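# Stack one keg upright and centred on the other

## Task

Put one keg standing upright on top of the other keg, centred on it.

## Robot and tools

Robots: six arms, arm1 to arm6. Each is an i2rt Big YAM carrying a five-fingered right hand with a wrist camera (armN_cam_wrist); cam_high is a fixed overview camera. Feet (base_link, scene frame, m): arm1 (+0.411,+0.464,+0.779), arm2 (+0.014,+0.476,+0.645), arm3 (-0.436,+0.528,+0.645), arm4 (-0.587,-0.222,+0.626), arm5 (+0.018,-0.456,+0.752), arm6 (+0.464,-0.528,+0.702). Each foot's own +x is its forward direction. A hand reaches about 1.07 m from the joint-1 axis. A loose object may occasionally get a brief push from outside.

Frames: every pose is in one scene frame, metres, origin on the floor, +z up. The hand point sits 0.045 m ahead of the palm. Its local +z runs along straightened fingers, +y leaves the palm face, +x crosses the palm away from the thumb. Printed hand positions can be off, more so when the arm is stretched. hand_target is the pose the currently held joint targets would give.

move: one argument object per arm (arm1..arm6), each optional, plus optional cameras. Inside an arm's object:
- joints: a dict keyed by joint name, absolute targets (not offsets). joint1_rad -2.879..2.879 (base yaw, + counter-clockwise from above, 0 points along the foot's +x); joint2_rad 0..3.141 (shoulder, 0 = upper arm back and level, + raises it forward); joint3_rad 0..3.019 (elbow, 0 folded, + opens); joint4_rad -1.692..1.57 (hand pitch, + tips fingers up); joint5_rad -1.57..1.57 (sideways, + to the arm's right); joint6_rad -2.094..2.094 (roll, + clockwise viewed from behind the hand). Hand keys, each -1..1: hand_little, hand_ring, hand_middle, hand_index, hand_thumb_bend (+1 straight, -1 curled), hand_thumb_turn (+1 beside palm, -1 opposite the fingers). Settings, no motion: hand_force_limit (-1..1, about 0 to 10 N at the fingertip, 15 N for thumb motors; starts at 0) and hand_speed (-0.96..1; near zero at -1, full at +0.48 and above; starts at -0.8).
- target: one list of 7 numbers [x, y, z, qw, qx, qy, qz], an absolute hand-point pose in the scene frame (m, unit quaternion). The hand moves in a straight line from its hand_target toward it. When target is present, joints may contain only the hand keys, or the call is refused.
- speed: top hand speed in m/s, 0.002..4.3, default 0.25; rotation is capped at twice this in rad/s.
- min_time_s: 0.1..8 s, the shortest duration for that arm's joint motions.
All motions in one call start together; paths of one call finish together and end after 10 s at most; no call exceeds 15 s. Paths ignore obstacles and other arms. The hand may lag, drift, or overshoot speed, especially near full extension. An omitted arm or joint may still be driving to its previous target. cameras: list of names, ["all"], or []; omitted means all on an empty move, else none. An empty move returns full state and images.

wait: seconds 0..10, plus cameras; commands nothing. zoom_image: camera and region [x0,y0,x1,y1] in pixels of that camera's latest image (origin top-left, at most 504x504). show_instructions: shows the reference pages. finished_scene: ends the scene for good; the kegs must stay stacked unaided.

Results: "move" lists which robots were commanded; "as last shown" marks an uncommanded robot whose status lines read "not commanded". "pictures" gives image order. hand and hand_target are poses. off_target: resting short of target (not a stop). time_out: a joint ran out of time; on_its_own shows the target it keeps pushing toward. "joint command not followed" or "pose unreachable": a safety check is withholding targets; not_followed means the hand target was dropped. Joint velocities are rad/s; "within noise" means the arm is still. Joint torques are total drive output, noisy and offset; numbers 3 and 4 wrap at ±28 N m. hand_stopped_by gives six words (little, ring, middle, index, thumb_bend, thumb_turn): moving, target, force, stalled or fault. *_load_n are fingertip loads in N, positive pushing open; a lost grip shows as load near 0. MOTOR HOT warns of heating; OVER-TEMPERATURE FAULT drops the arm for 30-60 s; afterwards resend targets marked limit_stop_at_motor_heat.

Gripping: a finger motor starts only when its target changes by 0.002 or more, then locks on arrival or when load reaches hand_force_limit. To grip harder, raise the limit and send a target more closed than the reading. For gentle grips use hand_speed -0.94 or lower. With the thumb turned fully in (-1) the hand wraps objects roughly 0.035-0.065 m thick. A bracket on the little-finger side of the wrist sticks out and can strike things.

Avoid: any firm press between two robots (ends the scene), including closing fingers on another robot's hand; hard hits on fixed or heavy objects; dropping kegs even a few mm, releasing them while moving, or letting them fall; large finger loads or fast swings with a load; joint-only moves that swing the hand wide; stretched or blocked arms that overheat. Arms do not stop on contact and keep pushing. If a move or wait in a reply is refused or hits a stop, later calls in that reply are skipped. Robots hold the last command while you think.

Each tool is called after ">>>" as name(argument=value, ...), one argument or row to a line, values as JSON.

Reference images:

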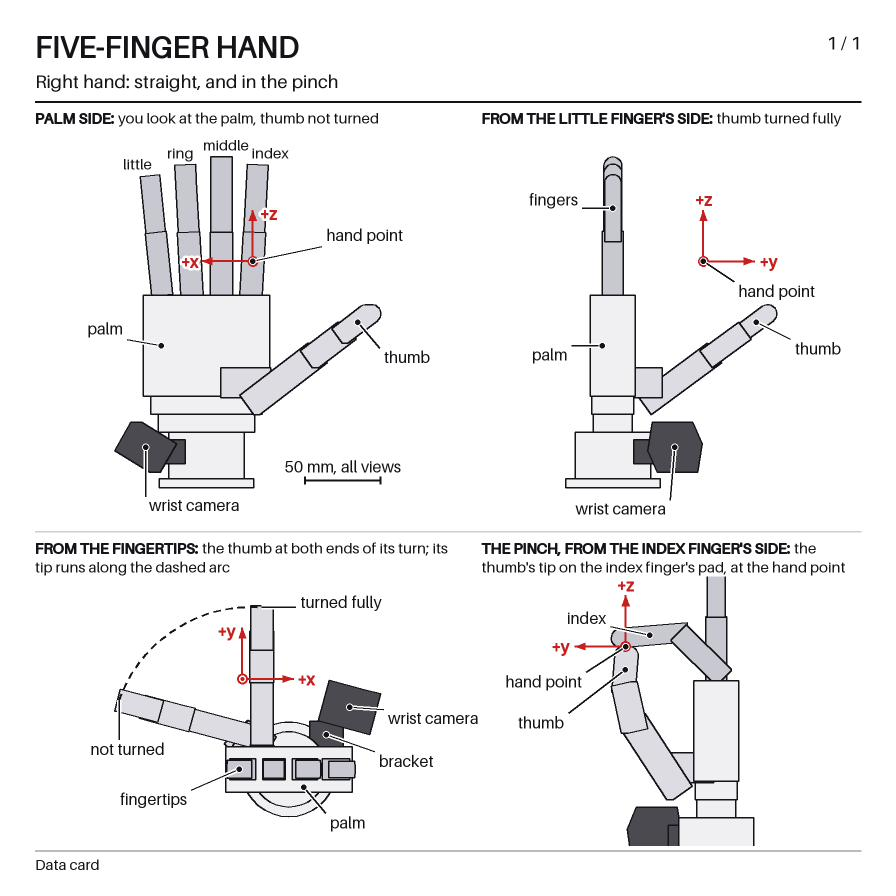

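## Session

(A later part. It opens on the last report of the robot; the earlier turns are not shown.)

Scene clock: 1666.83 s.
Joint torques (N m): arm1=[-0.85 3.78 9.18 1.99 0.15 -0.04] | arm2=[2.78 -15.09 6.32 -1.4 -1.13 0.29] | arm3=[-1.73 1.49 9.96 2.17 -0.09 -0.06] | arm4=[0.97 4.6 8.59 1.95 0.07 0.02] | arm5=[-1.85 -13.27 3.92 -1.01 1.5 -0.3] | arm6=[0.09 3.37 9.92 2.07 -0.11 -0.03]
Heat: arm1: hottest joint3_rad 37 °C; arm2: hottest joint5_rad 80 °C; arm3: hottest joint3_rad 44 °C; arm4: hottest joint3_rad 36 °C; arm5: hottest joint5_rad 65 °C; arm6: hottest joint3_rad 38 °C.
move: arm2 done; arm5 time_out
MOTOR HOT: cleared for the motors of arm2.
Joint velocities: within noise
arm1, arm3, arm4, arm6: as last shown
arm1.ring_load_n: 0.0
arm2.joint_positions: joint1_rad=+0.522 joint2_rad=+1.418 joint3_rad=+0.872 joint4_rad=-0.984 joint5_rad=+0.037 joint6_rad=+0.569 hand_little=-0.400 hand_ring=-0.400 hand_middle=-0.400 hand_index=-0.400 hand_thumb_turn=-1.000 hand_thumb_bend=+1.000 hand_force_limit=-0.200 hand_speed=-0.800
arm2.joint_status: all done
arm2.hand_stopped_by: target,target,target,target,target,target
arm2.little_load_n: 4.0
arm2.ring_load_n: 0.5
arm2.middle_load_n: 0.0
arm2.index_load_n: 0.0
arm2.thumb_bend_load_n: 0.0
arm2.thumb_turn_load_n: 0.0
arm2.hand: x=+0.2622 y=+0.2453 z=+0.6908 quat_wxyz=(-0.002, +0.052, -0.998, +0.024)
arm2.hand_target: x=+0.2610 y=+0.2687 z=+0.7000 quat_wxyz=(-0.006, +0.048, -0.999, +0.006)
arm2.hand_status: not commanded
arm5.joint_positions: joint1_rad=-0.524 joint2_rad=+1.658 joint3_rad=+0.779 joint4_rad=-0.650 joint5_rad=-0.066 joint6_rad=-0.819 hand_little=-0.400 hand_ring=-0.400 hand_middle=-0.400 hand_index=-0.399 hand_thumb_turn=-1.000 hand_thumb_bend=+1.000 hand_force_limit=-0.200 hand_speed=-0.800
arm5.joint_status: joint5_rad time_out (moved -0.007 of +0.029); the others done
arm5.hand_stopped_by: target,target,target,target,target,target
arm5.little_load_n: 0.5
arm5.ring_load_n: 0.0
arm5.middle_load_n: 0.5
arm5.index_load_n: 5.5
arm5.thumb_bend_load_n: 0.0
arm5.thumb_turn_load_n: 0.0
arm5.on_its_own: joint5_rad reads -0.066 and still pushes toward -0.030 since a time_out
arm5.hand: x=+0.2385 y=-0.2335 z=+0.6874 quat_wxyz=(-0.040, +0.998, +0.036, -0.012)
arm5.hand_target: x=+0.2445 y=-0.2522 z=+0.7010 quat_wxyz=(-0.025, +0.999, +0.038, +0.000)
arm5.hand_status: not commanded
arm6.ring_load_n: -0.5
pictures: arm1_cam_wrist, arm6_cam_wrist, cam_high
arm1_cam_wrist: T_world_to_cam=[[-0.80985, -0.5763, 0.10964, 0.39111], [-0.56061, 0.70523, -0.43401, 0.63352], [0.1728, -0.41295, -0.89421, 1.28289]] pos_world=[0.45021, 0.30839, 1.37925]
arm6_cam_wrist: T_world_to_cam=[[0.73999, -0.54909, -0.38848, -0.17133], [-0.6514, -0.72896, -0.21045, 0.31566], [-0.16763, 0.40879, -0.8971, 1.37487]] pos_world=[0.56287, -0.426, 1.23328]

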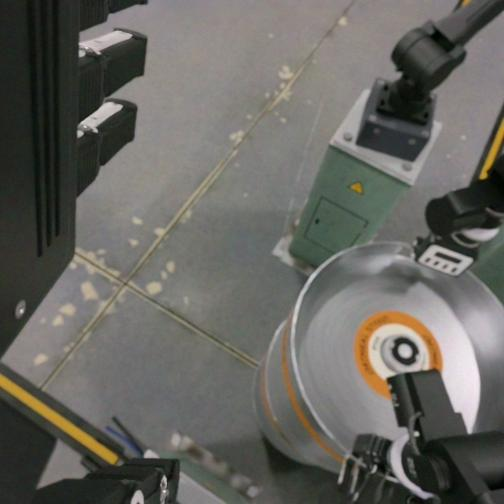

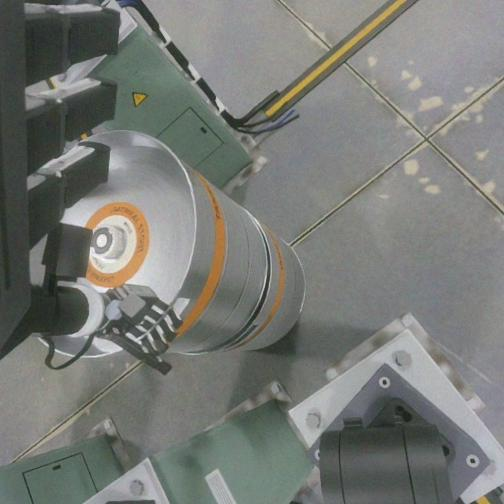

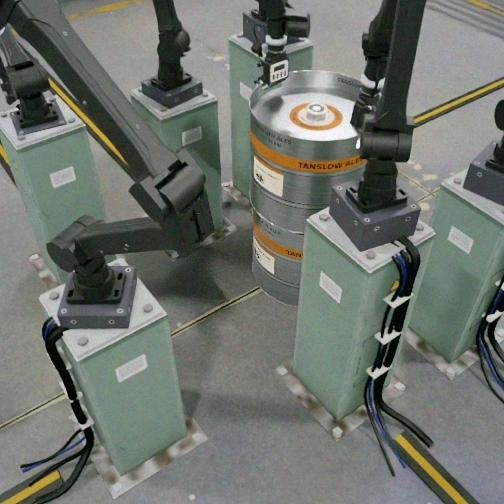

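>>> move(
  arm2={"joints":{"joint1_rad":0.535,"joint2_rad":1.385,"joint3_rad":0.82,"joint4_rad":-1.00,"joint5_rad":0.03,"joint6_rad":0.58},"min_time_s":2.5},
  arm5={"joints":{"joint1_rad":-0.535,"joint2_rad":1.62,"joint3_rad":0.735,"joint4_rad":-0.66,"joint5_rad":-0.055,"joint6_rad":-0.83},"min_time_s":2.5},
  cameras=["cam_high","arm1_cam_wrist","arm6_cam_wrist","arm2_cam_wrist","arm5_cam_wrist"],
)

>>> zoom_image(
  camera="arm6_cam_wrist",
  region=[190, 200, 290, 300],
)

>>> zoom_image(
  camera="cam_high",
  region=[240, 190, 310, 260],
)

>>> zoom_image(
  camera="cam_high",
  region=[230, 60, 390, 220],
)

Scene clock: 1729.57 s.
Joint torques (N m): arm1=[-0.79 3.66 9.14 1.98 0.15 -0.04] | arm2=[1.96 -12.92 5.3 -1.05 -0.43 0.13] | arm3=[-1.55 1.38 9.94 2.06 -0.09 -0.04] | arm4=[0.79 4.66 8.69 1.95 0.08 0.03] | arm5=[-0.85 -11.58 3.1 -0.83 0.75 -0.13] | arm6=[0.26 2.73 9.92 2 -0.13 -0.02]
Heat: arm1: hottest joint3_rad 37 °C; arm2: hottest joint5_rad 56 °C; arm3: hottest joint3_rad 44 °C; arm4: hottest joint3_rad 36 °C; arm5: hottest joint5_rad 51 °C; arm6: hottest joint3_rad 38 °C.
move: arm2 done; arm5 done
Joint velocities: within noise
arm1.joint_positions: joint1_rad=+0.709 joint2_rad=+0.567 joint3_rad=+1.375 joint4_rad=-1.336 joint5_rad=+0.100 joint6_rad=-1.400 hand_little=+1.000 hand_ring=+1.000 hand_middle=+1.000 hand_index=+1.000 hand_thumb_turn=+1.000 hand_thumb_bend=+1.000 hand_force_limit=+0.000 hand_speed=-0.800
arm1.joint_status: not commanded
arm1.hand_stopped_by: target,target,target,target,target,target
arm1.little_load_n: 0.0
arm1.ring_load_n: 0.0
arm1.middle_load_n: 0.0
arm1.index_load_n: 0.0
arm1.thumb_bend_load_n: 0.0
arm1.thumb_turn_load_n: 0.0
arm1.hand: x=+0.4706 y=+0.2526 z=+1.2798 quat_wxyz=(+0.232, +0.718, -0.483, +0.444)
arm1.hand_target: x=+0.4678 y=+0.2537 z=+1.2868 quat_wxyz=(+0.236, +0.712, -0.484, +0.450)
arm1.hand_status: not commanded
arm2.joint_positions: joint1_rad=+0.522 joint2_rad=+1.407 joint3_rad=+0.854 joint4_rad=-0.963 joint5_rad=+0.040 joint6_rad=+0.565 hand_little=-0.400 hand_ring=-0.400 hand_middle=-0.400 hand_index=-0.400 hand_thumb_turn=-1.000 hand_thumb_bend=+1.000 hand_force_limit=-0.200 hand_speed=-0.800
arm2.joint_status: all done
arm2.hand_stopped_by: target,target,target,target,target,target
arm2.little_load_n: 2.0
arm2.ring_load_n: 0.0
arm2.middle_load_n: 0.0
arm2.index_load_n: 0.0
arm2.thumb_bend_load_n: -0.5
arm2.thumb_turn_load_n: 0.0
arm2.hand: x=+0.2603 y=+0.2466 z=+0.6882 quat_wxyz=(-0.005, +0.054, -0.998, +0.030)
arm2.hand_target: x=+0.2506 y=+0.2693 z=+0.6863 quat_wxyz=(+0.005, +0.053, -0.999, +0.008)
arm2.hand_status: not commanded
arm3, arm4: as last shown
arm3.index_load_n: -0.5
arm5.joint_positions: joint1_rad=-0.523 joint2_rad=+1.647 joint3_rad=+0.761 joint4_rad=-0.623 joint5_rad=-0.074 joint6_rad=-0.816 hand_little=-0.400 hand_ring=-0.400 hand_middle=-0.400 hand_index=-0.399 hand_thumb_turn=-1.000 hand_thumb_bend=+1.000 hand_force_limit=-0.200 hand_speed=-0.800
arm5.joint_status: all done
arm5.hand_stopped_by: target,target,target,target,target,target
arm5.little_load_n: 0.0
arm5.ring_load_n: 1.0
arm5.middle_load_n: 0.0
arm5.index_load_n: 3.0
arm5.thumb_bend_load_n: -0.5
arm5.thumb_turn_load_n: 0.0
arm5.hand: x=+0.2366 y=-0.2330 z=+0.6857 quat_wxyz=(-0.050, +0.998, +0.035, -0.007)
arm5.hand_target: x=+0.2294 y=-0.2524 z=+0.6905 quat_wxyz=(-0.031, +0.999, +0.035, -0.013)
arm5.hand_status: not commanded
arm6.joint_positions: joint1_rad=-0.716 joint2_rad=+0.557 joint3_rad=+1.325 joint4_rad=-1.516 joint5_rad=-0.200 joint6_rad=-0.950 hand_little=+1.000 hand_ring=+1.000 hand_middle=+1.000 hand_index=+1.000 hand_thumb_turn=+1.000 hand_thumb_bend=+1.000 hand_force_limit=+0.000 hand_speed=-0.800
arm6.joint_status: not commanded
arm6.hand_stopped_by: target,target,target,target,target,target
arm6.little_load_n: 0.0
arm6.ring_load_n: 0.0
arm6.middle_load_n: 0.0
arm6.index_load_n: 0.0
arm6.thumb_bend_load_n: 0.0
arm6.thumb_turn_load_n: 0.0
arm6.hand: x=+0.5382 y=-0.3795 z=+1.1287 quat_wxyz=(-0.364, +0.877, +0.246, +0.192)
arm6.hand_target: x=+0.5358 y=-0.3788 z=+1.1356 quat_wxyz=(-0.372, +0.872, +0.253, +0.195)
arm6.hand_status: not commanded
pictures: arm1_cam_wrist, arm2_cam_wrist, arm5_cam_wrist, arm6_cam_wrist, cam_high
arm1_cam_wrist: T_world_to_cam=[[-0.80985, -0.5763, 0.10964, 0.39111], [-0.56061, 0.70523, -0.43401, 0.63352], [0.1728, -0.41295, -0.89421, 1.28289]] pos_world=[0.45021, 0.30839, 1.37925]
arm2_cam_wrist: T_world_to_cam=[[-0.32897, 0.94057, -0.08426, -0.08218], [0.82344, 0.32939, 0.462, -0.60703], [0.4623, 0.0826, -0.88287, 0.58614]] pos_world=[0.20184, 0.22883, 0.79101]
arm5_cam_wrist: T_world_to_cam=[[0.28417, -0.9585, -0.0228, -0.2789], [-0.80789, -0.25219, 0.53265, -0.235], [-0.51629, -0.13295, -0.84603, 0.78028]] pos_world=[0.29225, -0.22285, 0.77895]
arm6_cam_wrist: T_world_to_cam=[[0.73999, -0.54909, -0.38848, -0.17133], [-0.6514, -0.72896, -0.21045, 0.31566], [-0.16763, 0.40879, -0.8971, 1.37487]] pos_world=[0.56287, -0.426, 1.23328]

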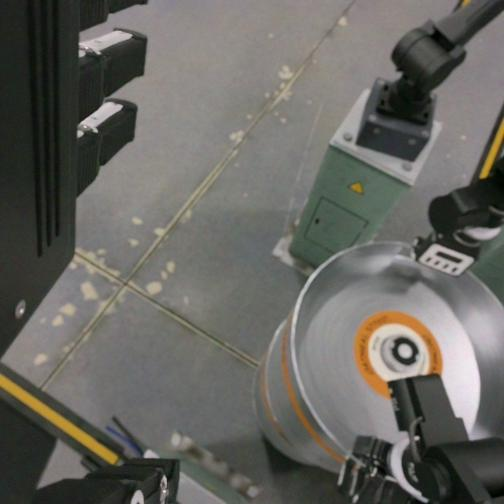

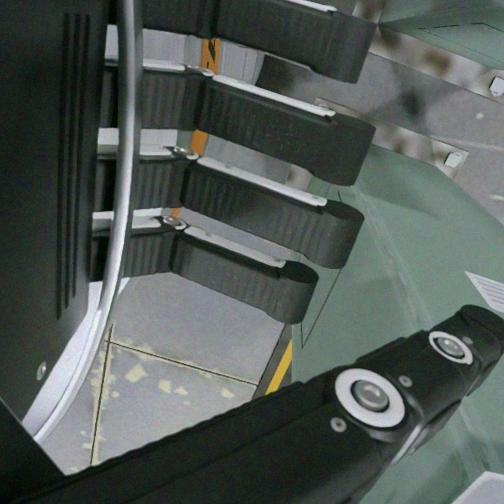

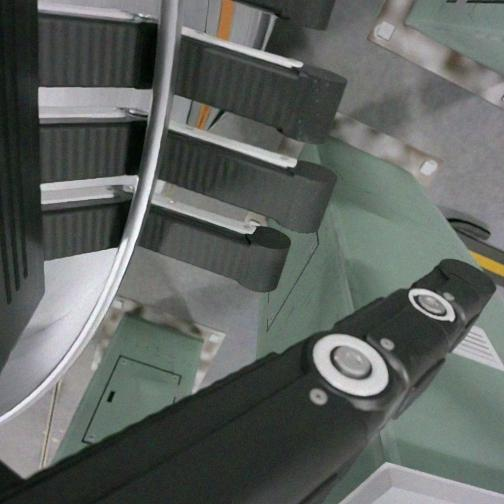

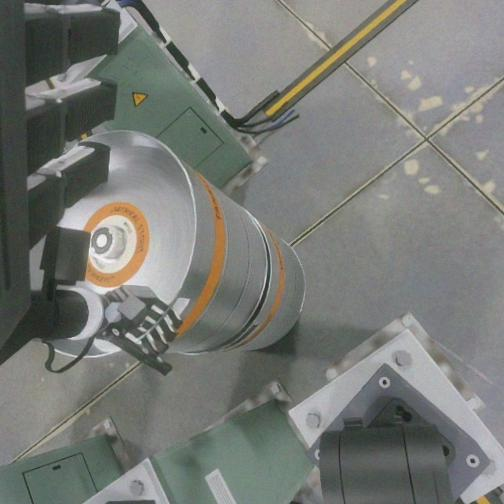

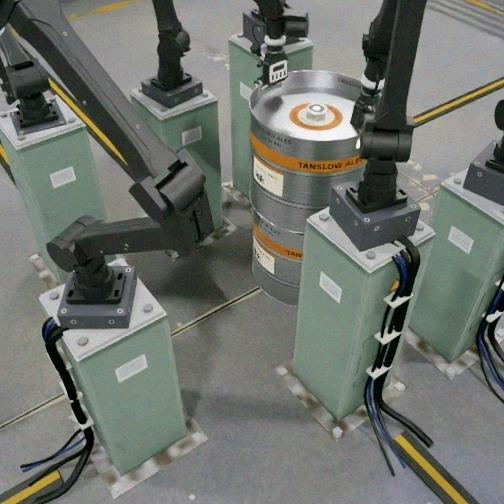

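Scaled by 5.040.

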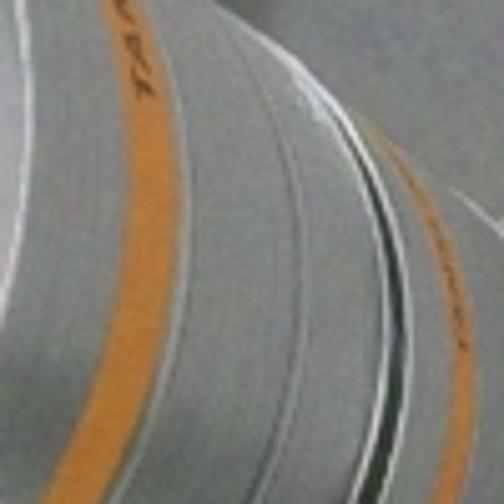

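Scaled by 7.200.

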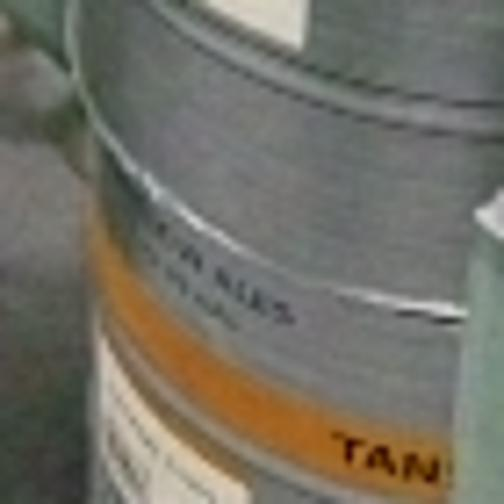

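Scaled by 3.150.

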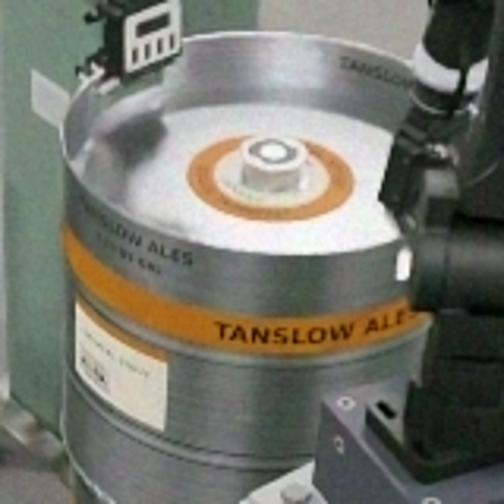

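>>> wait(
  seconds=0.1,
  cameras=["arm3_cam_wrist","arm4_cam_wrist"],
)

Scene clock: 1769.10 s.
Joint torques (N m): arm1=[-0.73 3.6 9.17 1.99 0.14 -0.04] | arm2=[1.96 -12.98 5.3 -1.05 -0.43 0.13] | arm3=[-1.61 1.38 9.96 2.11 -0.09 -0.02] | arm4=[0.85 4.42 8.62 1.92 0.06 0.02] | arm5=[-0.85 -11.58 3.1 -0.81 0.75 -0.13] | arm6=[0.62 3.08 9.77 2.15 -0.12 -0.03]
Heat: arm1: hottest joint3_rad 37 °C; arm2: hottest joint5_rad 50 °C; arm3: hottest joint3_rad 45 °C; arm4: hottest joint3_rad 36 °C; arm5: hottest joint5_rad 47 °C; arm6: hottest joint3_rad 38 °C.
Joint velocities: within noise
arm1.joint_positions: joint1_rad=+0.709 joint2_rad=+0.567 joint3_rad=+1.375 joint4_rad=-1.336 joint5_rad=+0.100 joint6_rad=-1.400 hand_little=+1.000 hand_ring=+1.000 hand_middle=+1.000 hand_index=+1.000 hand_thumb_turn=+1.000 hand_thumb_bend=+1.000 hand_force_limit=+0.000 hand_speed=-0.800
arm1.joint_status: not commanded
arm1.hand_stopped_by: target,target,target,target,target,target
arm1.little_load_n: 0.0
arm1.ring_load_n: -0.5
arm1.middle_load_n: 0.0
arm1.index_load_n: 0.0
arm1.thumb_bend_load_n: 0.0
arm1.thumb_turn_load_n: 0.0
arm1.hand: x=+0.4706 y=+0.2526 z=+1.2798 quat_wxyz=(+0.232, +0.718, -0.483, +0.444)
arm1.hand_target: x=+0.4678 y=+0.2537 z=+1.2868 quat_wxyz=(+0.236, +0.712, -0.484, +0.450)
arm1.hand_status: not commanded
arm2.joint_positions: joint1_rad=+0.522 joint2_rad=+1.407 joint3_rad=+0.854 joint4_rad=-0.963 joint5_rad=+0.040 joint6_rad=+0.565 hand_little=-0.400 hand_ring=-0.400 hand_middle=-0.400 hand_index=-0.400 hand_thumb_turn=-1.000 hand_thumb_bend=+1.000 hand_force_limit=-0.200 hand_speed=-0.800
arm2.joint_status: all done
arm2.hand_stopped_by: target,target,target,target,target,target
arm2.little_load_n: 2.0
arm2.ring_load_n: 0.0
arm2.middle_load_n: 0.0
arm2.index_load_n: 0.0
arm2.thumb_bend_load_n: 0.0
arm2.thumb_turn_load_n: 0.0
arm2.hand: x=+0.2603 y=+0.2466 z=+0.6882 quat_wxyz=(-0.005, +0.054, -0.998, +0.030)
arm2.hand_target: x=+0.2506 y=+0.2693 z=+0.6863 quat_wxyz=(+0.005, +0.053, -0.999, +0.008)
arm2.hand_status: not commanded
arm3.joint_positions: joint1_rad=+0.150 joint2_rad=+0.607 joint3_rad=+1.465 joint4_rad=-1.236 joint5_rad=+0.200 joint6_rad=-0.950 hand_little=+1.000 hand_ring=+1.000 hand_middle=+1.000 hand_index=+1.000 hand_thumb_turn=+1.000 hand_thumb_bend=+1.000 hand_force_limit=+0.000 hand_speed=-0.800
arm3.joint_status: not commanded
arm3.hand_stopped_by: target,target,target,target,target,target
arm3.little_load_n: 0.0
arm3.ring_load_n: 0.0
arm3.middle_load_n: 0.0
arm3.index_load_n: 0.0
arm3.thumb_bend_load_n: 0.0
arm3.thumb_turn_load_n: 0.0
arm3.hand: x=-0.5114 y=+0.3085 z=+1.1831 quat_wxyz=(+0.328, +0.322, -0.762, +0.456)
arm3.hand_target: x=-0.5115 y=+0.3107 z=+1.1910 quat_wxyz=(+0.331, +0.319, -0.758, +0.464)
arm3.hand_status: not commanded
arm4.joint_positions: joint1_rad=+0.990 joint2_rad=+0.547 joint3_rad=+1.325 joint4_rad=-1.416 joint5_rad=-0.050 joint6_rad=-1.450 hand_little=+1.000 hand_ring=+1.000 hand_middle=+1.000 hand_index=+1.000 hand_thumb_turn=+1.000 hand_thumb_bend=+1.000 hand_force_limit=+0.000 hand_speed=-0.800
arm4.joint_status: not commanded
arm4.hand_stopped_by: target,target,target,target,target,target
arm4.little_load_n: 0.0
arm4.ring_load_n: 0.0
arm4.middle_load_n: 0.5
arm4.index_load_n: 0.0
arm4.thumb_bend_load_n: 0.0
arm4.thumb_turn_load_n: 0.0
arm4.hand: x=-0.6152 y=-0.0170 z=+1.0880 quat_wxyz=(-0.397, +0.539, +0.712, +0.211)
arm4.hand_target: x=-0.6173 y=-0.0172 z=+1.0995 quat_wxyz=(-0.409, +0.532, +0.710, +0.215)
arm4.hand_status: not commanded
arm5.joint_positions: joint1_rad=-0.523 joint2_rad=+1.647 joint3_rad=+0.761 joint4_rad=-0.623 joint5_rad=-0.074 joint6_rad=-0.816 hand_little=-0.400 hand_ring=-0.400 hand_middle=-0.400 hand_index=-0.399 hand_thumb_turn=-1.000 hand_thumb_bend=+1.000 hand_force_limit=-0.200 hand_speed=-0.800
arm5.joint_status: all done
arm5.hand_stopped_by: target,target,target,target,target,target
arm5.little_load_n: 0.0
arm5.ring_load_n: 1.0
arm5.middle_load_n: 0.5
arm5.index_load_n: 3.0
arm5.thumb_bend_load_n: 0.0
arm5.thumb_turn_load_n: 0.0
arm5.hand: x=+0.2366 y=-0.2330 z=+0.6857 quat_wxyz=(-0.050, +0.998, +0.035, -0.007)
arm5.hand_target: x=+0.2294 y=-0.2524 z=+0.6905 quat_wxyz=(-0.031, +0.999, +0.035, -0.013)
arm5.hand_status: not commanded
arm6.joint_positions: joint1_rad=-0.716 joint2_rad=+0.557 joint3_rad=+1.325 joint4_rad=-1.516 joint5_rad=-0.200 joint6_rad=-0.950 hand_little=+1.000 hand_ring=+1.000 hand_middle=+1.000 hand_index=+1.000 hand_thumb_turn=+1.000 hand_thumb_bend=+1.000 hand_force_limit=+0.000 hand_speed=-0.800
arm6.joint_status: not commanded
arm6.hand_stopped_by: target,target,target,target,target,target
arm6.little_load_n: 0.0
arm6.ring_load_n: 0.0
arm6.middle_load_n: 0.0
arm6.index_load_n: 0.0
arm6.thumb_bend_load_n: 0.0
arm6.thumb_turn_load_n: 0.0
arm6.hand: x=+0.5382 y=-0.3795 z=+1.1287 quat_wxyz=(-0.364, +0.877, +0.246, +0.192)
arm6.hand_target: x=+0.5358 y=-0.3788 z=+1.1356 quat_wxyz=(-0.372, +0.872, +0.253, +0.195)
arm6.hand_status: not commanded
wait: 0.10 s; at rest from the start
arm4_cam_wrist: T_world_to_cam=[[0.8966, 0.42989, 0.1063, 0.43705], [0.43393, -0.80498, -0.40463, 0.69762], [-0.08837, 0.40891, -0.90828, 1.05814]] pos_world=[-0.60106, -0.059, 1.19691]

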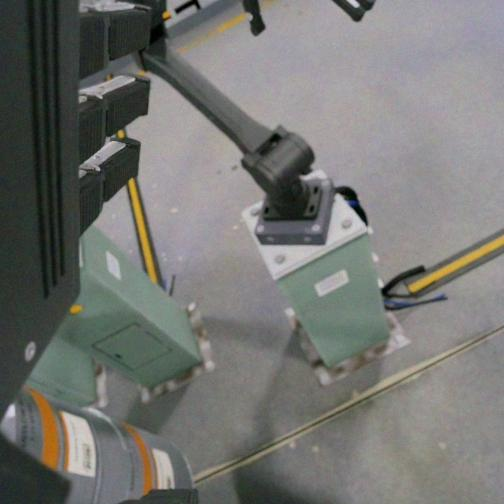

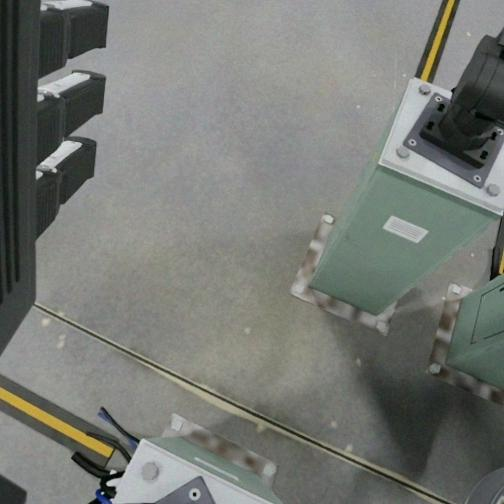

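>>> move(
  arm4={"joints": {"joint1_rad": -0.25}, "min_time_s": 3},
  cameras=["arm4_cam_wrist", "cam_high"],
)

Scene clock: 1811.93 s.
Joint torques (N m): arm1=[-0.79 3.84 9.2 1.91 0.15 -0.04] | arm2=[1.9 -12.98 5.3 -1.05 -0.43 0.13] | arm3=[-1.67 1.49 9.94 2.19 -0.08 -0.05] | arm4=[-0.91 4.72 8.65 1.95 0.07 0.02] | arm5=[-0.85 -11.52 3.11 -0.8 0.75 -0.13] | arm6=[0.03 2.73 9.96 2.17 -0.14 -0.02]
Heat: arm1: hottest joint3_rad 37 °C; arm2: hottest joint5_rad 47 °C; arm3: hottest joint3_rad 45 °C; arm4: hottest joint3_rad 36 °C; arm5: hottest joint5_rad 45 °C; arm6: hottest joint3_rad 38 °C.
move: arm4 done
Joint velocities: within noise
arm1, arm2, arm3, arm5, arm6: as last shown
arm1.ring_load_n: 0.0
arm4.joint_positions: joint1_rad=-0.240 joint2_rad=+0.547 joint3_rad=+1.325 joint4_rad=-1.416 joint5_rad=-0.050 joint6_rad=-1.450 hand_little=+1.000 hand_ring=+1.000 hand_middle=+1.000 hand_index=+1.000 hand_thumb_turn=+1.000 hand_thumb_bend=+1.000 hand_force_limit=+0.000 hand_speed=-0.800
arm4.joint_status: all done
arm4.hand_stopped_by: target,target,target,target,target,target
arm4.little_load_n: 0.0
arm4.ring_load_n: 0.0
arm4.middle_load_n: 0.0
arm4.index_load_n: 0.0
arm4.thumb_bend_load_n: 0.0
arm4.thumb_turn_load_n: 0.0
arm4.hand: x=-0.4033 y=-0.1253 z=+1.0879 quat_wxyz=(-0.202, +0.851, +0.271, +0.401)
arm4.hand_target: x=-0.4022 y=-0.1270 z=+1.0994 quat_wxyz=(-0.204, +0.847, +0.265, +0.414)
arm4.hand_status: not commanded
arm6.thumb_bend_load_n: -0.5
arm4_cam_wrist: T_world_to_cam=[[0.70462, -0.70126, 0.10837, 0.07227], [-0.61363, -0.67889, -0.40319, 0.11019], [0.35631, 0.2176, -0.90868, 1.27681]] pos_world=[-0.43825, -0.15235, 1.19681]

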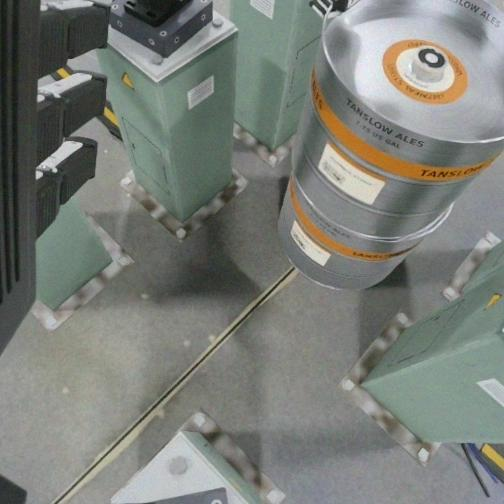

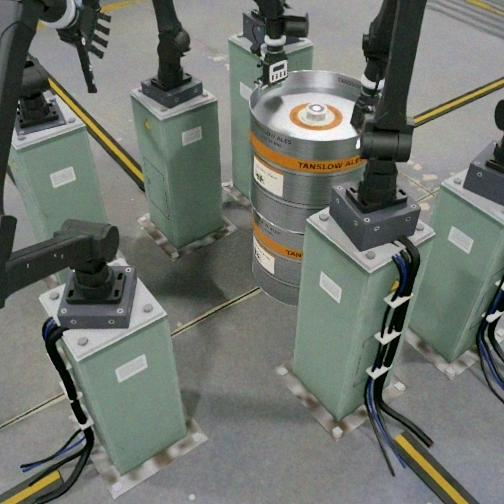

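>>> zoom_image(
  camera="arm4_cam_wrist",
  region=[270, 130, 470, 300],
)

>>> zoom_image(
  camera="arm4_cam_wrist",
  region=[300, 0, 504, 190],
)

Scaled by 2.520.

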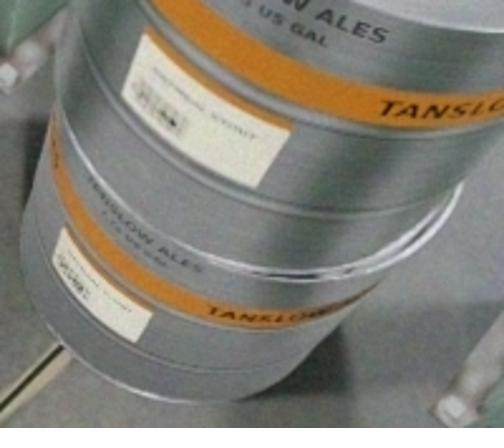

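Scaled by 2.471.

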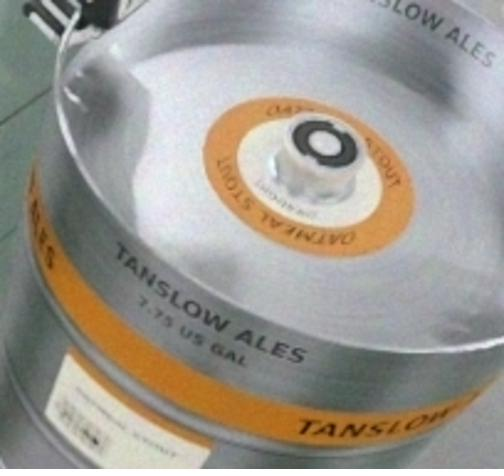

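>>> zoom_image(
  camera="arm4_cam_wrist",
  region=[380, 180, 470, 260],
)

>>> zoom_image(
  camera="arm4_cam_wrist",
  region=[270, 150, 360, 230],
)

Scaled by 5.600.

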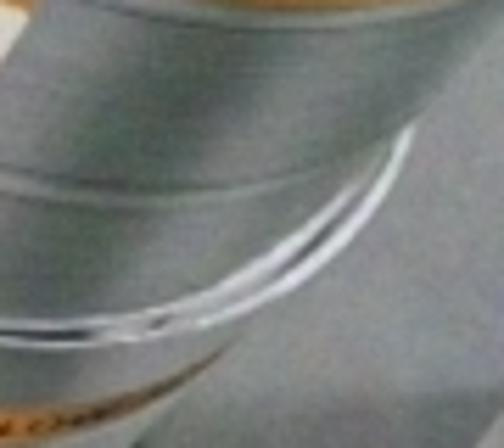

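Scaled by 5.600.

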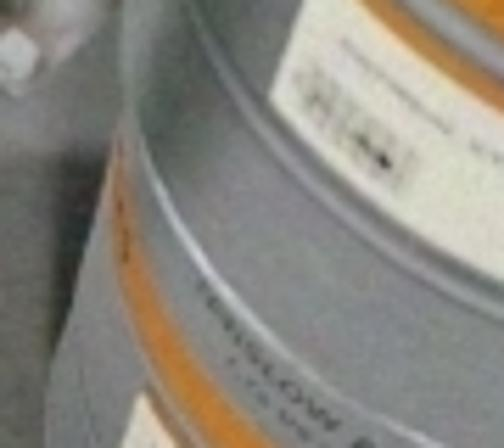

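>>> move(
  arm2={"joints": {"joint1_rad": 0.526, "joint2_rad": 1.410, "joint3_rad": 0.858, "joint4_rad": -1.013}, "min_time_s": 3},
  arm5={"joints": {"joint1_rad": -0.564, "joint2_rad": 1.600, "joint3_rad": 0.733, "joint4_rad": -0.678, "joint6_rad": -0.859}, "min_time_s": 3},
  cameras=["arm4_cam_wrist", "cam_high", "arm6_cam_wrist"],
)

>>> zoom_image(
  camera="arm4_cam_wrist",
  region=[380, 180, 470, 260],
)

>>> zoom_image(
  camera="cam_high",
  region=[240, 190, 310, 260],
)

Scene clock: 1873.60 s.
Joint torques (N m): arm1=[-0.62 3.9 9.18 1.99 0.14 -0.04] | arm2=[1.32 -10.7 8.64 -1.51 -0.44 0.13] | arm3=[-1.61 1.49 9.92 2.13 -0.08 -0.05] | arm4=[-0.97 4.6 8.62 1.87 0.06 0.01] | arm5=[-2.73 -12.81 2.99 -1.46 0.9 -0.35] | arm6=[0.03 2.73 9.94 2.02 -0.17 -0.03]
Heat: arm1: hottest joint3_rad 37 °C; arm2: hottest joint5_rad 44 °C; arm3: hottest joint3_rad 45 °C; arm4: hottest joint3_rad 37 °C; arm5: hottest joint5_rad 43 °C; arm6: hottest joint3_rad 38 °C.
move: arm2 done; arm5 time_out
Joint velocities: within noise
arm1, arm3, arm4, arm6: as last shown
arm2.joint_positions: joint1_rad=+0.522 joint2_rad=+1.407 joint3_rad=+0.854 joint4_rad=-0.963 joint5_rad=+0.040 joint6_rad=+0.564 hand_little=-0.400 hand_ring=-0.400 hand_middle=-0.400 hand_index=-0.400 hand_thumb_turn=-1.000 hand_thumb_bend=+1.000 hand_force_limit=-0.200 hand_speed=-0.800
arm2.joint_status: all done
arm2.hand_stopped_by: target,target,target,target,target,target
arm2.little_load_n: 2.0
arm2.ring_load_n: 0.0
arm2.middle_load_n: 0.0
arm2.index_load_n: 0.0
arm2.thumb_bend_load_n: 0.0
arm2.thumb_turn_load_n: 0.0
arm2.hand: x=+0.2603 y=+0.2466 z=+0.6882 quat_wxyz=(-0.005, +0.054, -0.998, +0.030)
arm2.hand_target: x=+0.2563 y=+0.2577 z=+0.6904 quat_wxyz=(+0.005, +0.049, -0.999, +0.008)
arm2.hand_status: not commanded
arm5.joint_positions: joint1_rad=-0.526 joint2_rad=+1.645 joint3_rad=+0.760 joint4_rad=-0.623 joint5_rad=-0.077 joint6_rad=-0.822 hand_little=-0.400 hand_ring=-0.400 hand_middle=-0.400 hand_index=-0.399 hand_thumb_turn=-1.000 hand_thumb_bend=+1.000 hand_force_limit=-0.200 hand_speed=-0.800
arm5.joint_status: joint6_rad time_out (moved -0.006 of -0.043); the others done
arm5.hand_stopped_by: target,target,target,target,target,target
arm5.little_load_n: 0.5
arm5.ring_load_n: 1.5
arm5.middle_load_n: 1.0
arm5.index_load_n: 4.0
arm5.thumb_bend_load_n: 0.0
arm5.thumb_turn_load_n: 0.0
arm5.on_its_own: joint6_rad reads -0.822 and still pushes toward -0.859 since a time_out
arm5.hand: x=+0.2370 y=-0.2332 z=+0.6861 quat_wxyz=(-0.052, +0.998, +0.037, -0.008)
arm5.hand_target: x=+0.2355 y=-0.2612 z=+0.6964 quat_wxyz=(-0.031, +0.999, +0.035, -0.012)
arm5.hand_status: not commanded
arm6.thumb_bend_load_n: 0.0
pictures: arm4_cam_wrist, arm6_cam_wrist, cam_high
arm4_cam_wrist: T_world_to_cam=[[0.70462, -0.70126, 0.10837, 0.07227], [-0.61363, -0.67889, -0.40319, 0.11019], [0.35631, 0.2176, -0.90868, 1.27681]] pos_world=[-0.43825, -0.15235, 1.19681]
arm6_cam_wrist: T_world_to_cam=[[0.73999, -0.54909, -0.38848, -0.17133], [-0.6514, -0.72896, -0.21045, 0.31566], [-0.16763, 0.40879, -0.8971, 1.37487]] pos_world=[0.56287, -0.426, 1.23328]

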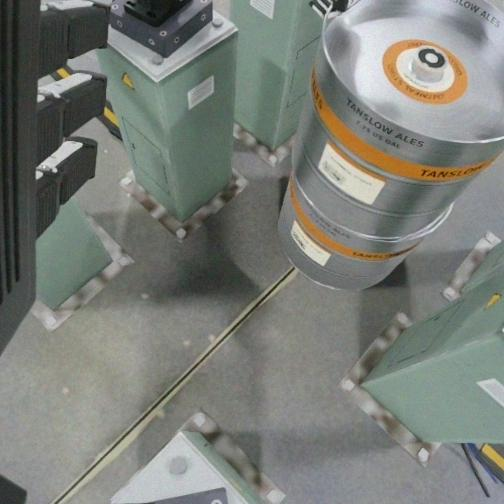

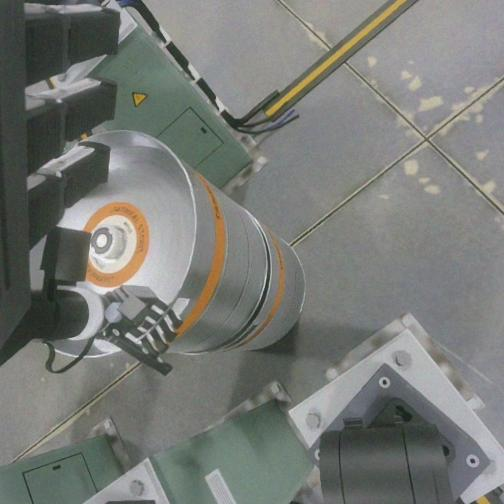

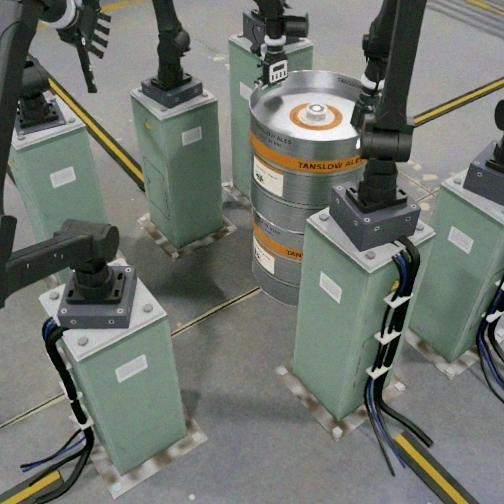

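Scaled by 5.600.

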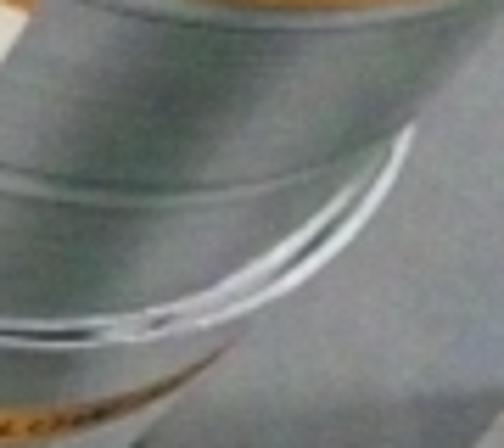

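Scaled by 7.200.

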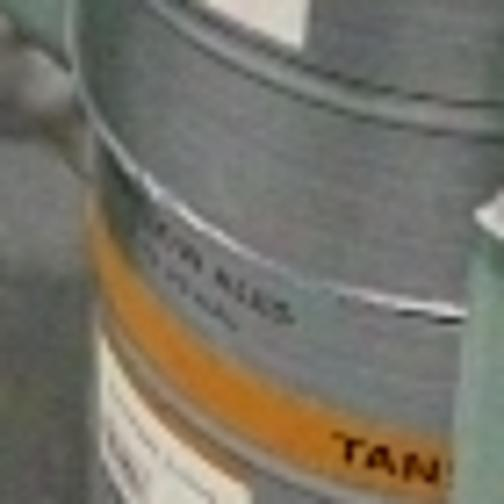

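>>> zoom_image(
  camera="arm6_cam_wrist",
  region=[210, 210, 290, 290],
)

>>> zoom_image(
  camera="arm6_cam_wrist",
  region=[210, 280, 290, 360],
)

>>> zoom_image(
  camera="arm4_cam_wrist",
  region=[410, 190, 460, 240],
)

Scaled by 6.300.

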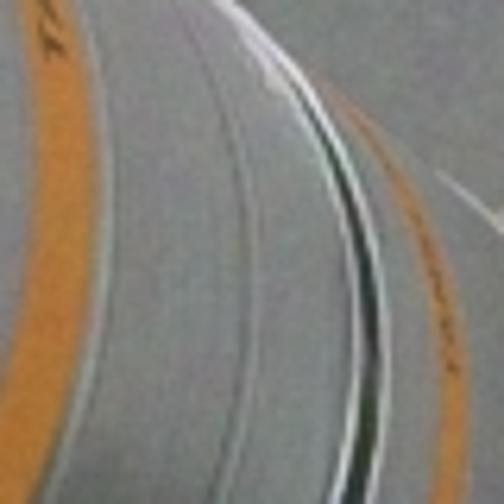

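Scaled by 6.300.

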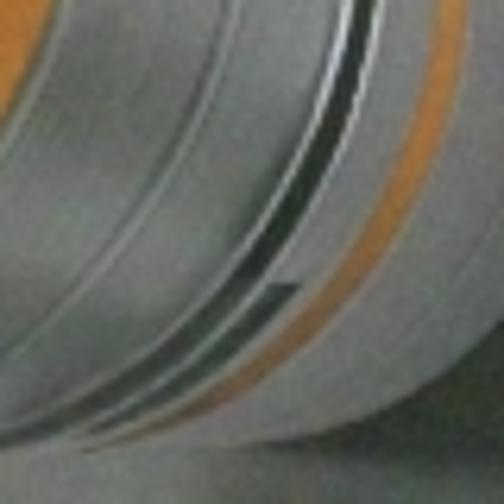

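Scaled by 10.080.

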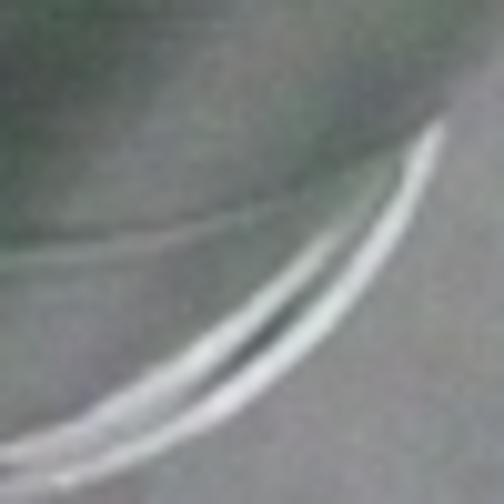

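>>> move(
  arm2={"joints": {"joint1_rad": 0.516, "joint2_rad": 1.448, "joint3_rad": 0.945, "joint4_rad": -1.06}, "min_time_s": 3},
  arm5={"joints": {"joint1_rad": -0.614, "joint2_rad": 1.56, "joint3_rad": 0.75, "joint4_rad": -0.71}, "min_time_s": 3},
  cameras=["arm4_cam_wrist", "cam_high", "arm6_cam_wrist"],
)

>>> zoom_image(
  camera="arm4_cam_wrist",
  region=[380, 180, 470, 260],
)

>>> zoom_image(
  camera="arm6_cam_wrist",
  region=[210, 210, 290, 290],
)

Scene clock: 1916.50 s.
Joint torques (N m): arm1=[-0.56 3.96 9.17 2.02 0.17 -0.03] | arm2=[0.62 -11.81 12.29 -1.17 -0.43 0.13] | arm3=[-1.44 1.44 9.95 2.14 -0.08 -0.03] | arm4=[-0.85 4.6 8.65 1.92 0.06 0.03] | arm5=[-4.95 -15.27 4.23 -2.55 1.75 -0.34] | arm6=[0.15 2.84 9.88 2.26 -0.15 -0.03]
Heat: arm1: hottest joint3_rad 37 °C; arm2: hottest joint5_rad 42 °C; arm3: hottest joint3_rad 45 °C; arm4: hottest joint3_rad 37 °C; arm5: hottest joint5_rad 43 °C; arm6: hottest joint3_rad 38 °C.
move: arm2 done; arm5 time_out
Joint velocities: within noise
arm1, arm3, arm4, arm6: as last shown
arm2.joint_positions: joint1_rad=+0.521 joint2_rad=+1.451 joint3_rad=+0.898 joint4_rad=-1.023 joint5_rad=+0.040 joint6_rad=+0.564 hand_little=-0.400 hand_ring=-0.400 hand_middle=-0.400 hand_index=-0.400 hand_thumb_turn=-1.000 hand_thumb_bend=+1.000 hand_force_limit=-0.200 hand_speed=-0.800
arm2.joint_status: all done
arm2.hand_stopped_by: target,target,target,target,target,target
arm2.little_load_n: 2.0
arm2.ring_load_n: 0.0
arm2.middle_load_n: 0.5
arm2.index_load_n: 0.0
arm2.thumb_bend_load_n: 0.0
arm2.thumb_turn_load_n: 0.0
arm2.hand: x=+0.2607 y=+0.2457 z=+0.6892 quat_wxyz=(+0.012, +0.054, -0.998, +0.006)
arm2.hand_target: x=+0.2693 y=+0.2358 z=+0.7059 quat_wxyz=(+0.005, +0.044, -0.999, +0.009)
arm2.hand_status: not commanded
arm3.middle_load_n: 0.5
arm4.ring_load_n: 0.5
arm5.joint_positions: joint1_rad=-0.543 joint2_rad=+1.641 joint3_rad=+0.760 joint4_rad=-0.623 joint5_rad=-0.098 joint6_rad=-0.824 hand_little=-0.400 hand_ring=-0.400 hand_middle=-0.400 hand_index=-0.399 hand_thumb_turn=-1.000 hand_thumb_bend=+1.000 hand_force_limit=-0.200 hand_speed=-0.800
arm5.joint_status: joint1_rad time_out (moved -0.018 of -0.088); joint4_rad time_out (moved +0.000 of -0.087); the others done
arm5.hand_stopped_by: target,target,target,target,target,target
arm5.little_load_n: 0.0
arm5.ring_load_n: 0.0
arm5.middle_load_n: 1.0
arm5.index_load_n: 9.0
arm5.thumb_bend_load_n: 0.0
arm5.thumb_turn_load_n: 0.0
arm5.on_its_own: joint1_rad reads -0.543 and still pushes toward -0.614 since a time_out; joint4_rad reads -0.623 and still pushes toward -0.710 since a time_out; joint5_rad reads -0.098 and still pushes toward -0.055 since a time_out; joint6_rad reads -0.824 and still pushes toward -0.859 since a time_out
arm5.hand: x=+0.2386 y=-0.2338 z=+0.6871 quat_wxyz=(-0.060, +0.998, +0.029, -0.013)
arm5.hand_target: x=+0.2509 y=-0.2671 z=+0.7124 quat_wxyz=(-0.040, +0.999, +0.011, -0.002)
arm5.hand_status: not commanded
pictures: arm4_cam_wrist, arm6_cam_wrist, cam_high
arm4_cam_wrist: T_world_to_cam=[[0.70462, -0.70126, 0.10837, 0.07227], [-0.61363, -0.67889, -0.40319, 0.11019], [0.35631, 0.2176, -0.90868, 1.27681]] pos_world=[-0.43825, -0.15235, 1.19681]
arm6_cam_wrist: T_world_to_cam=[[0.73999, -0.54909, -0.38848, -0.17133], [-0.6514, -0.72896, -0.21045, 0.31566], [-0.16763, 0.40879, -0.8971, 1.37487]] pos_world=[0.56287, -0.426, 1.23328]

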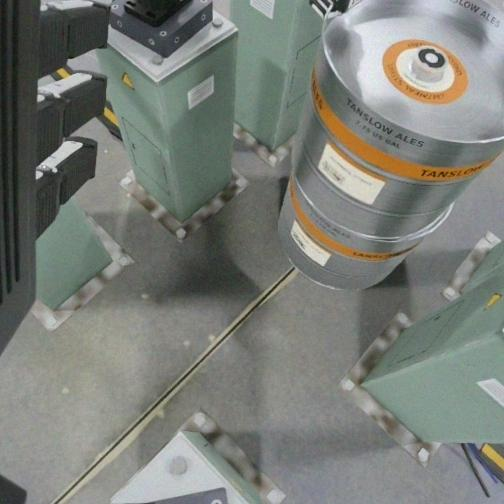

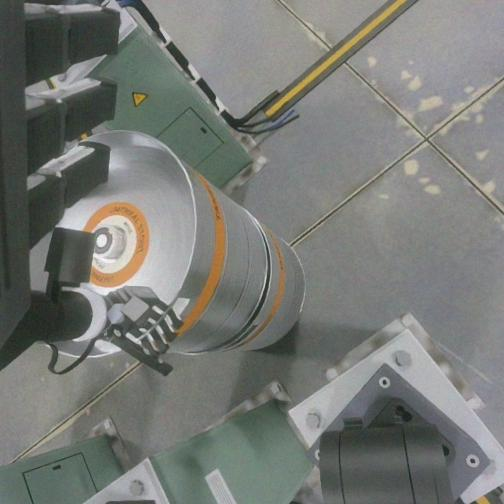

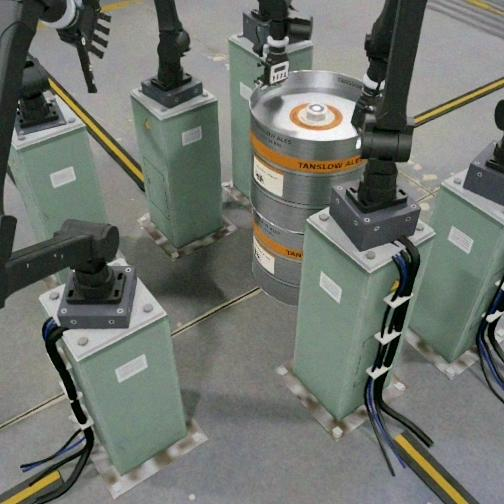

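Scaled by 5.600.

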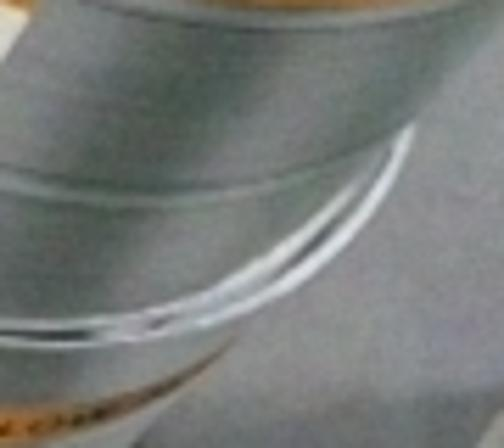

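Scaled by 6.300.

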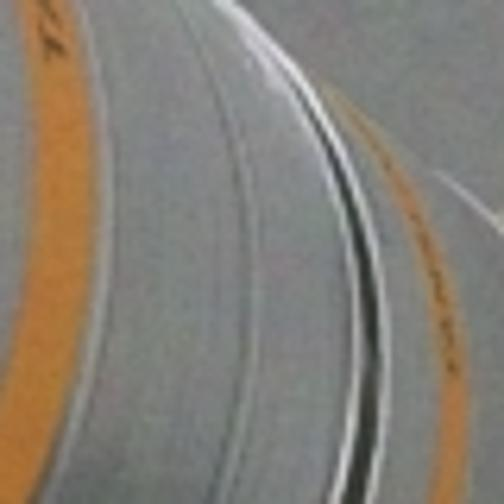

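>>> move(
  arm2={"joints": {"joint1_rad": 0.516, "joint2_rad": 1.44, "joint3_rad": 0.985, "joint4_rad": -1.08, "joint5_rad": 0.03}, "min_time_s": 3},
  arm5={"joints": {"joint1_rad": -0.614, "joint2_rad": 1.535, "joint3_rad": 0.79, "joint4_rad": -0.71, "joint5_rad": -0.02}, "min_time_s": 3},
  cameras=["arm4_cam_wrist", "cam_high", "arm6_cam_wrist"],
)

>>> zoom_image(
  camera="arm4_cam_wrist",
  region=[380, 180, 470, 260],
)

>>> zoom_image(
  camera="arm6_cam_wrist",
  region=[210, 210, 290, 290],
)

Scene clock: 1961.17 s.
Joint torques (N m): arm1=[-0.62 3.72 9.21 1.98 0.14 -0.05] | arm2=[0.79 -13.51 14.08 -1.28 -0.39 0.13] | arm3=[-1.67 1.38 9.98 2.15 -0.09 -0.03] | arm4=[-0.85 4.54 8.62 1.92 0.06 0.02] | arm5=[-4.84 -16.85 7.16 -2.54 2.76 -0.47] | arm6=[-0.03 2.73 9.91 2.07 -0.16 -0.02]
Heat: arm1: hottest joint3_rad 37 °C; arm2: hottest joint5_rad 41 °C; arm3: hottest joint3_rad 45 °C; arm4: hottest joint3_rad 37 °C; arm5: hottest joint5_rad 46 °C; arm6: hottest joint3_rad 38 °C.
move: arm2 done; arm5 time_out
Joint velocities: within noise
arm1, arm3, arm4, arm6: as last shown
arm1.thumb_turn_load_n: 0.5
arm2.joint_positions: joint1_rad=+0.517 joint2_rad=+1.460 joint3_rad=+0.918 joint4_rad=-1.040 joint5_rad=+0.038 joint6_rad=+0.564 hand_little=-0.400 hand_ring=-0.400 hand_middle=-0.400 hand_index=-0.400 hand_thumb_turn=-1.000 hand_thumb_bend=+1.000 hand_force_limit=-0.200 hand_speed=-0.800
arm2.joint_status: all done
arm2.hand_stopped_by: target,target,target,target,target,target
arm2.little_load_n: 4.0
arm2.ring_load_n: 0.0
arm2.middle_load_n: 0.0
arm2.index_load_n: 0.0
arm2.thumb_bend_load_n: 0.0
arm2.thumb_turn_load_n: 0.0
arm2.hand: x=+0.2623 y=+0.2421 z=+0.6929 quat_wxyz=(+0.014, +0.052, -0.999, +0.003)
arm2.hand_target: x=+0.2769 y=+0.2257 z=+0.7215 quat_wxyz=(-0.003, +0.043, -0.999, +0.020)
arm2.hand_status: not commanded
arm3.ring_load_n: -0.5
arm3.middle_load_n: 0.0
arm4.ring_load_n: 0.0
arm5.joint_positions: joint1_rad=-0.543 joint2_rad=+1.638 joint3_rad=+0.760 joint4_rad=-0.623 joint5_rad=-0.086 joint6_rad=-0.810 hand_little=-0.400 hand_ring=-0.400 hand_middle=-0.400 hand_index=-0.399 hand_thumb_turn=-1.000 hand_thumb_bend=+1.000 hand_force_limit=-0.200 hand_speed=-0.800
arm5.joint_status: joint1_rad time_out (moved +0.000 of -0.071); joint4_rad time_out (moved +0.000 of -0.087); joint5_rad time_out (moved +0.011 of +0.078); the others done
arm5.hand_stopped_by: target,target,target,target,target,target
arm5.little_load_n: 0.0
arm5.ring_load_n: 0.0
arm5.middle_load_n: 2.5
arm5.index_load_n: 10.5
arm5.thumb_bend_load_n: 0.0
arm5.thumb_turn_load_n: 0.0
arm5.on_its_own: joint1_rad reads -0.543 and still pushes toward -0.614 since a time_out; joint4_rad reads -0.623 and still pushes toward -0.710 since a time_out; joint5_rad reads -0.086 and still pushes toward -0.020 since a time_out; joint6_rad reads -0.810 and still pushes toward -0.859 since a time_out
arm5.hand: x=+0.2398 y=-0.2346 z=+0.6880 quat_wxyz=(-0.057, +0.998, +0.022, -0.009)
arm5.hand_target: x=+0.2746 y=-0.2551 z=+0.7295 quat_wxyz=(-0.048, +0.998, +0.010, +0.034)
arm5.hand_status: not commanded
pictures: arm4_cam_wrist, arm6_cam_wrist, cam_high
arm4_cam_wrist: T_world_to_cam=[[0.70462, -0.70126, 0.10837, 0.07227], [-0.61363, -0.67889, -0.40319, 0.11019], [0.35631, 0.2176, -0.90868, 1.27681]] pos_world=[-0.43825, -0.15235, 1.19681]
arm6_cam_wrist: T_world_to_cam=[[0.73999, -0.54909, -0.38848, -0.17133], [-0.6514, -0.72896, -0.21045, 0.31566], [-0.16763, 0.40879, -0.8971, 1.37487]] pos_world=[0.56287, -0.426, 1.23328]

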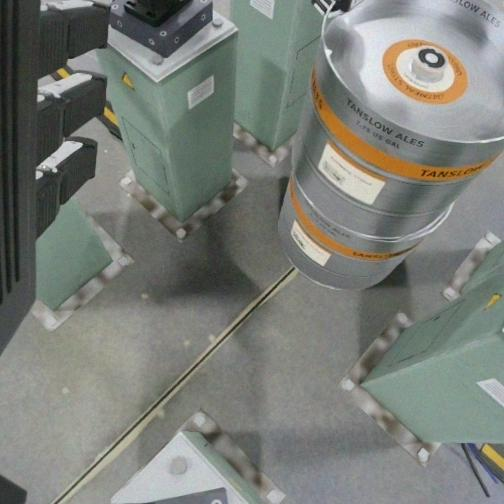

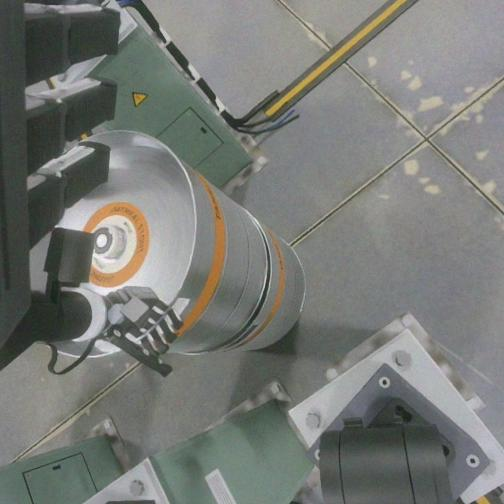

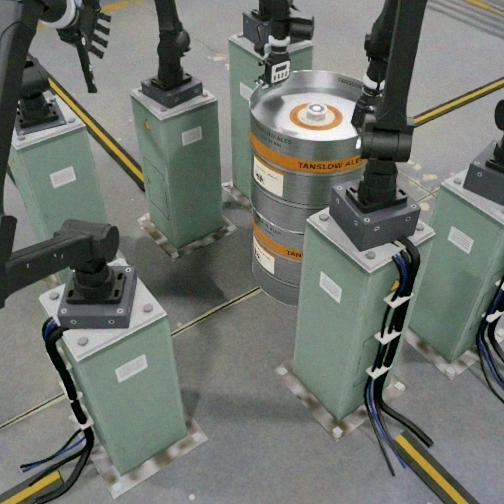

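Scaled by 5.600.

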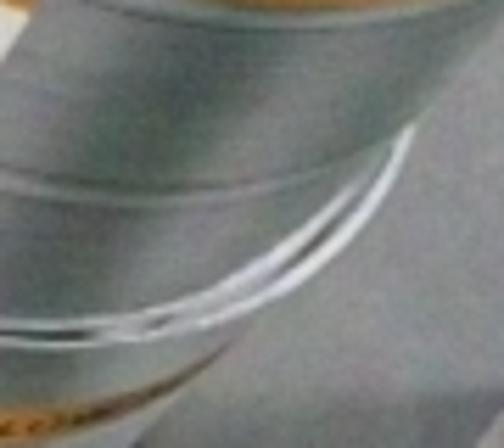

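Scaled by 6.300.

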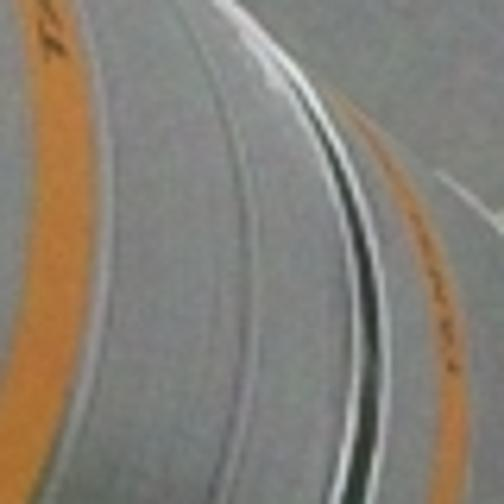

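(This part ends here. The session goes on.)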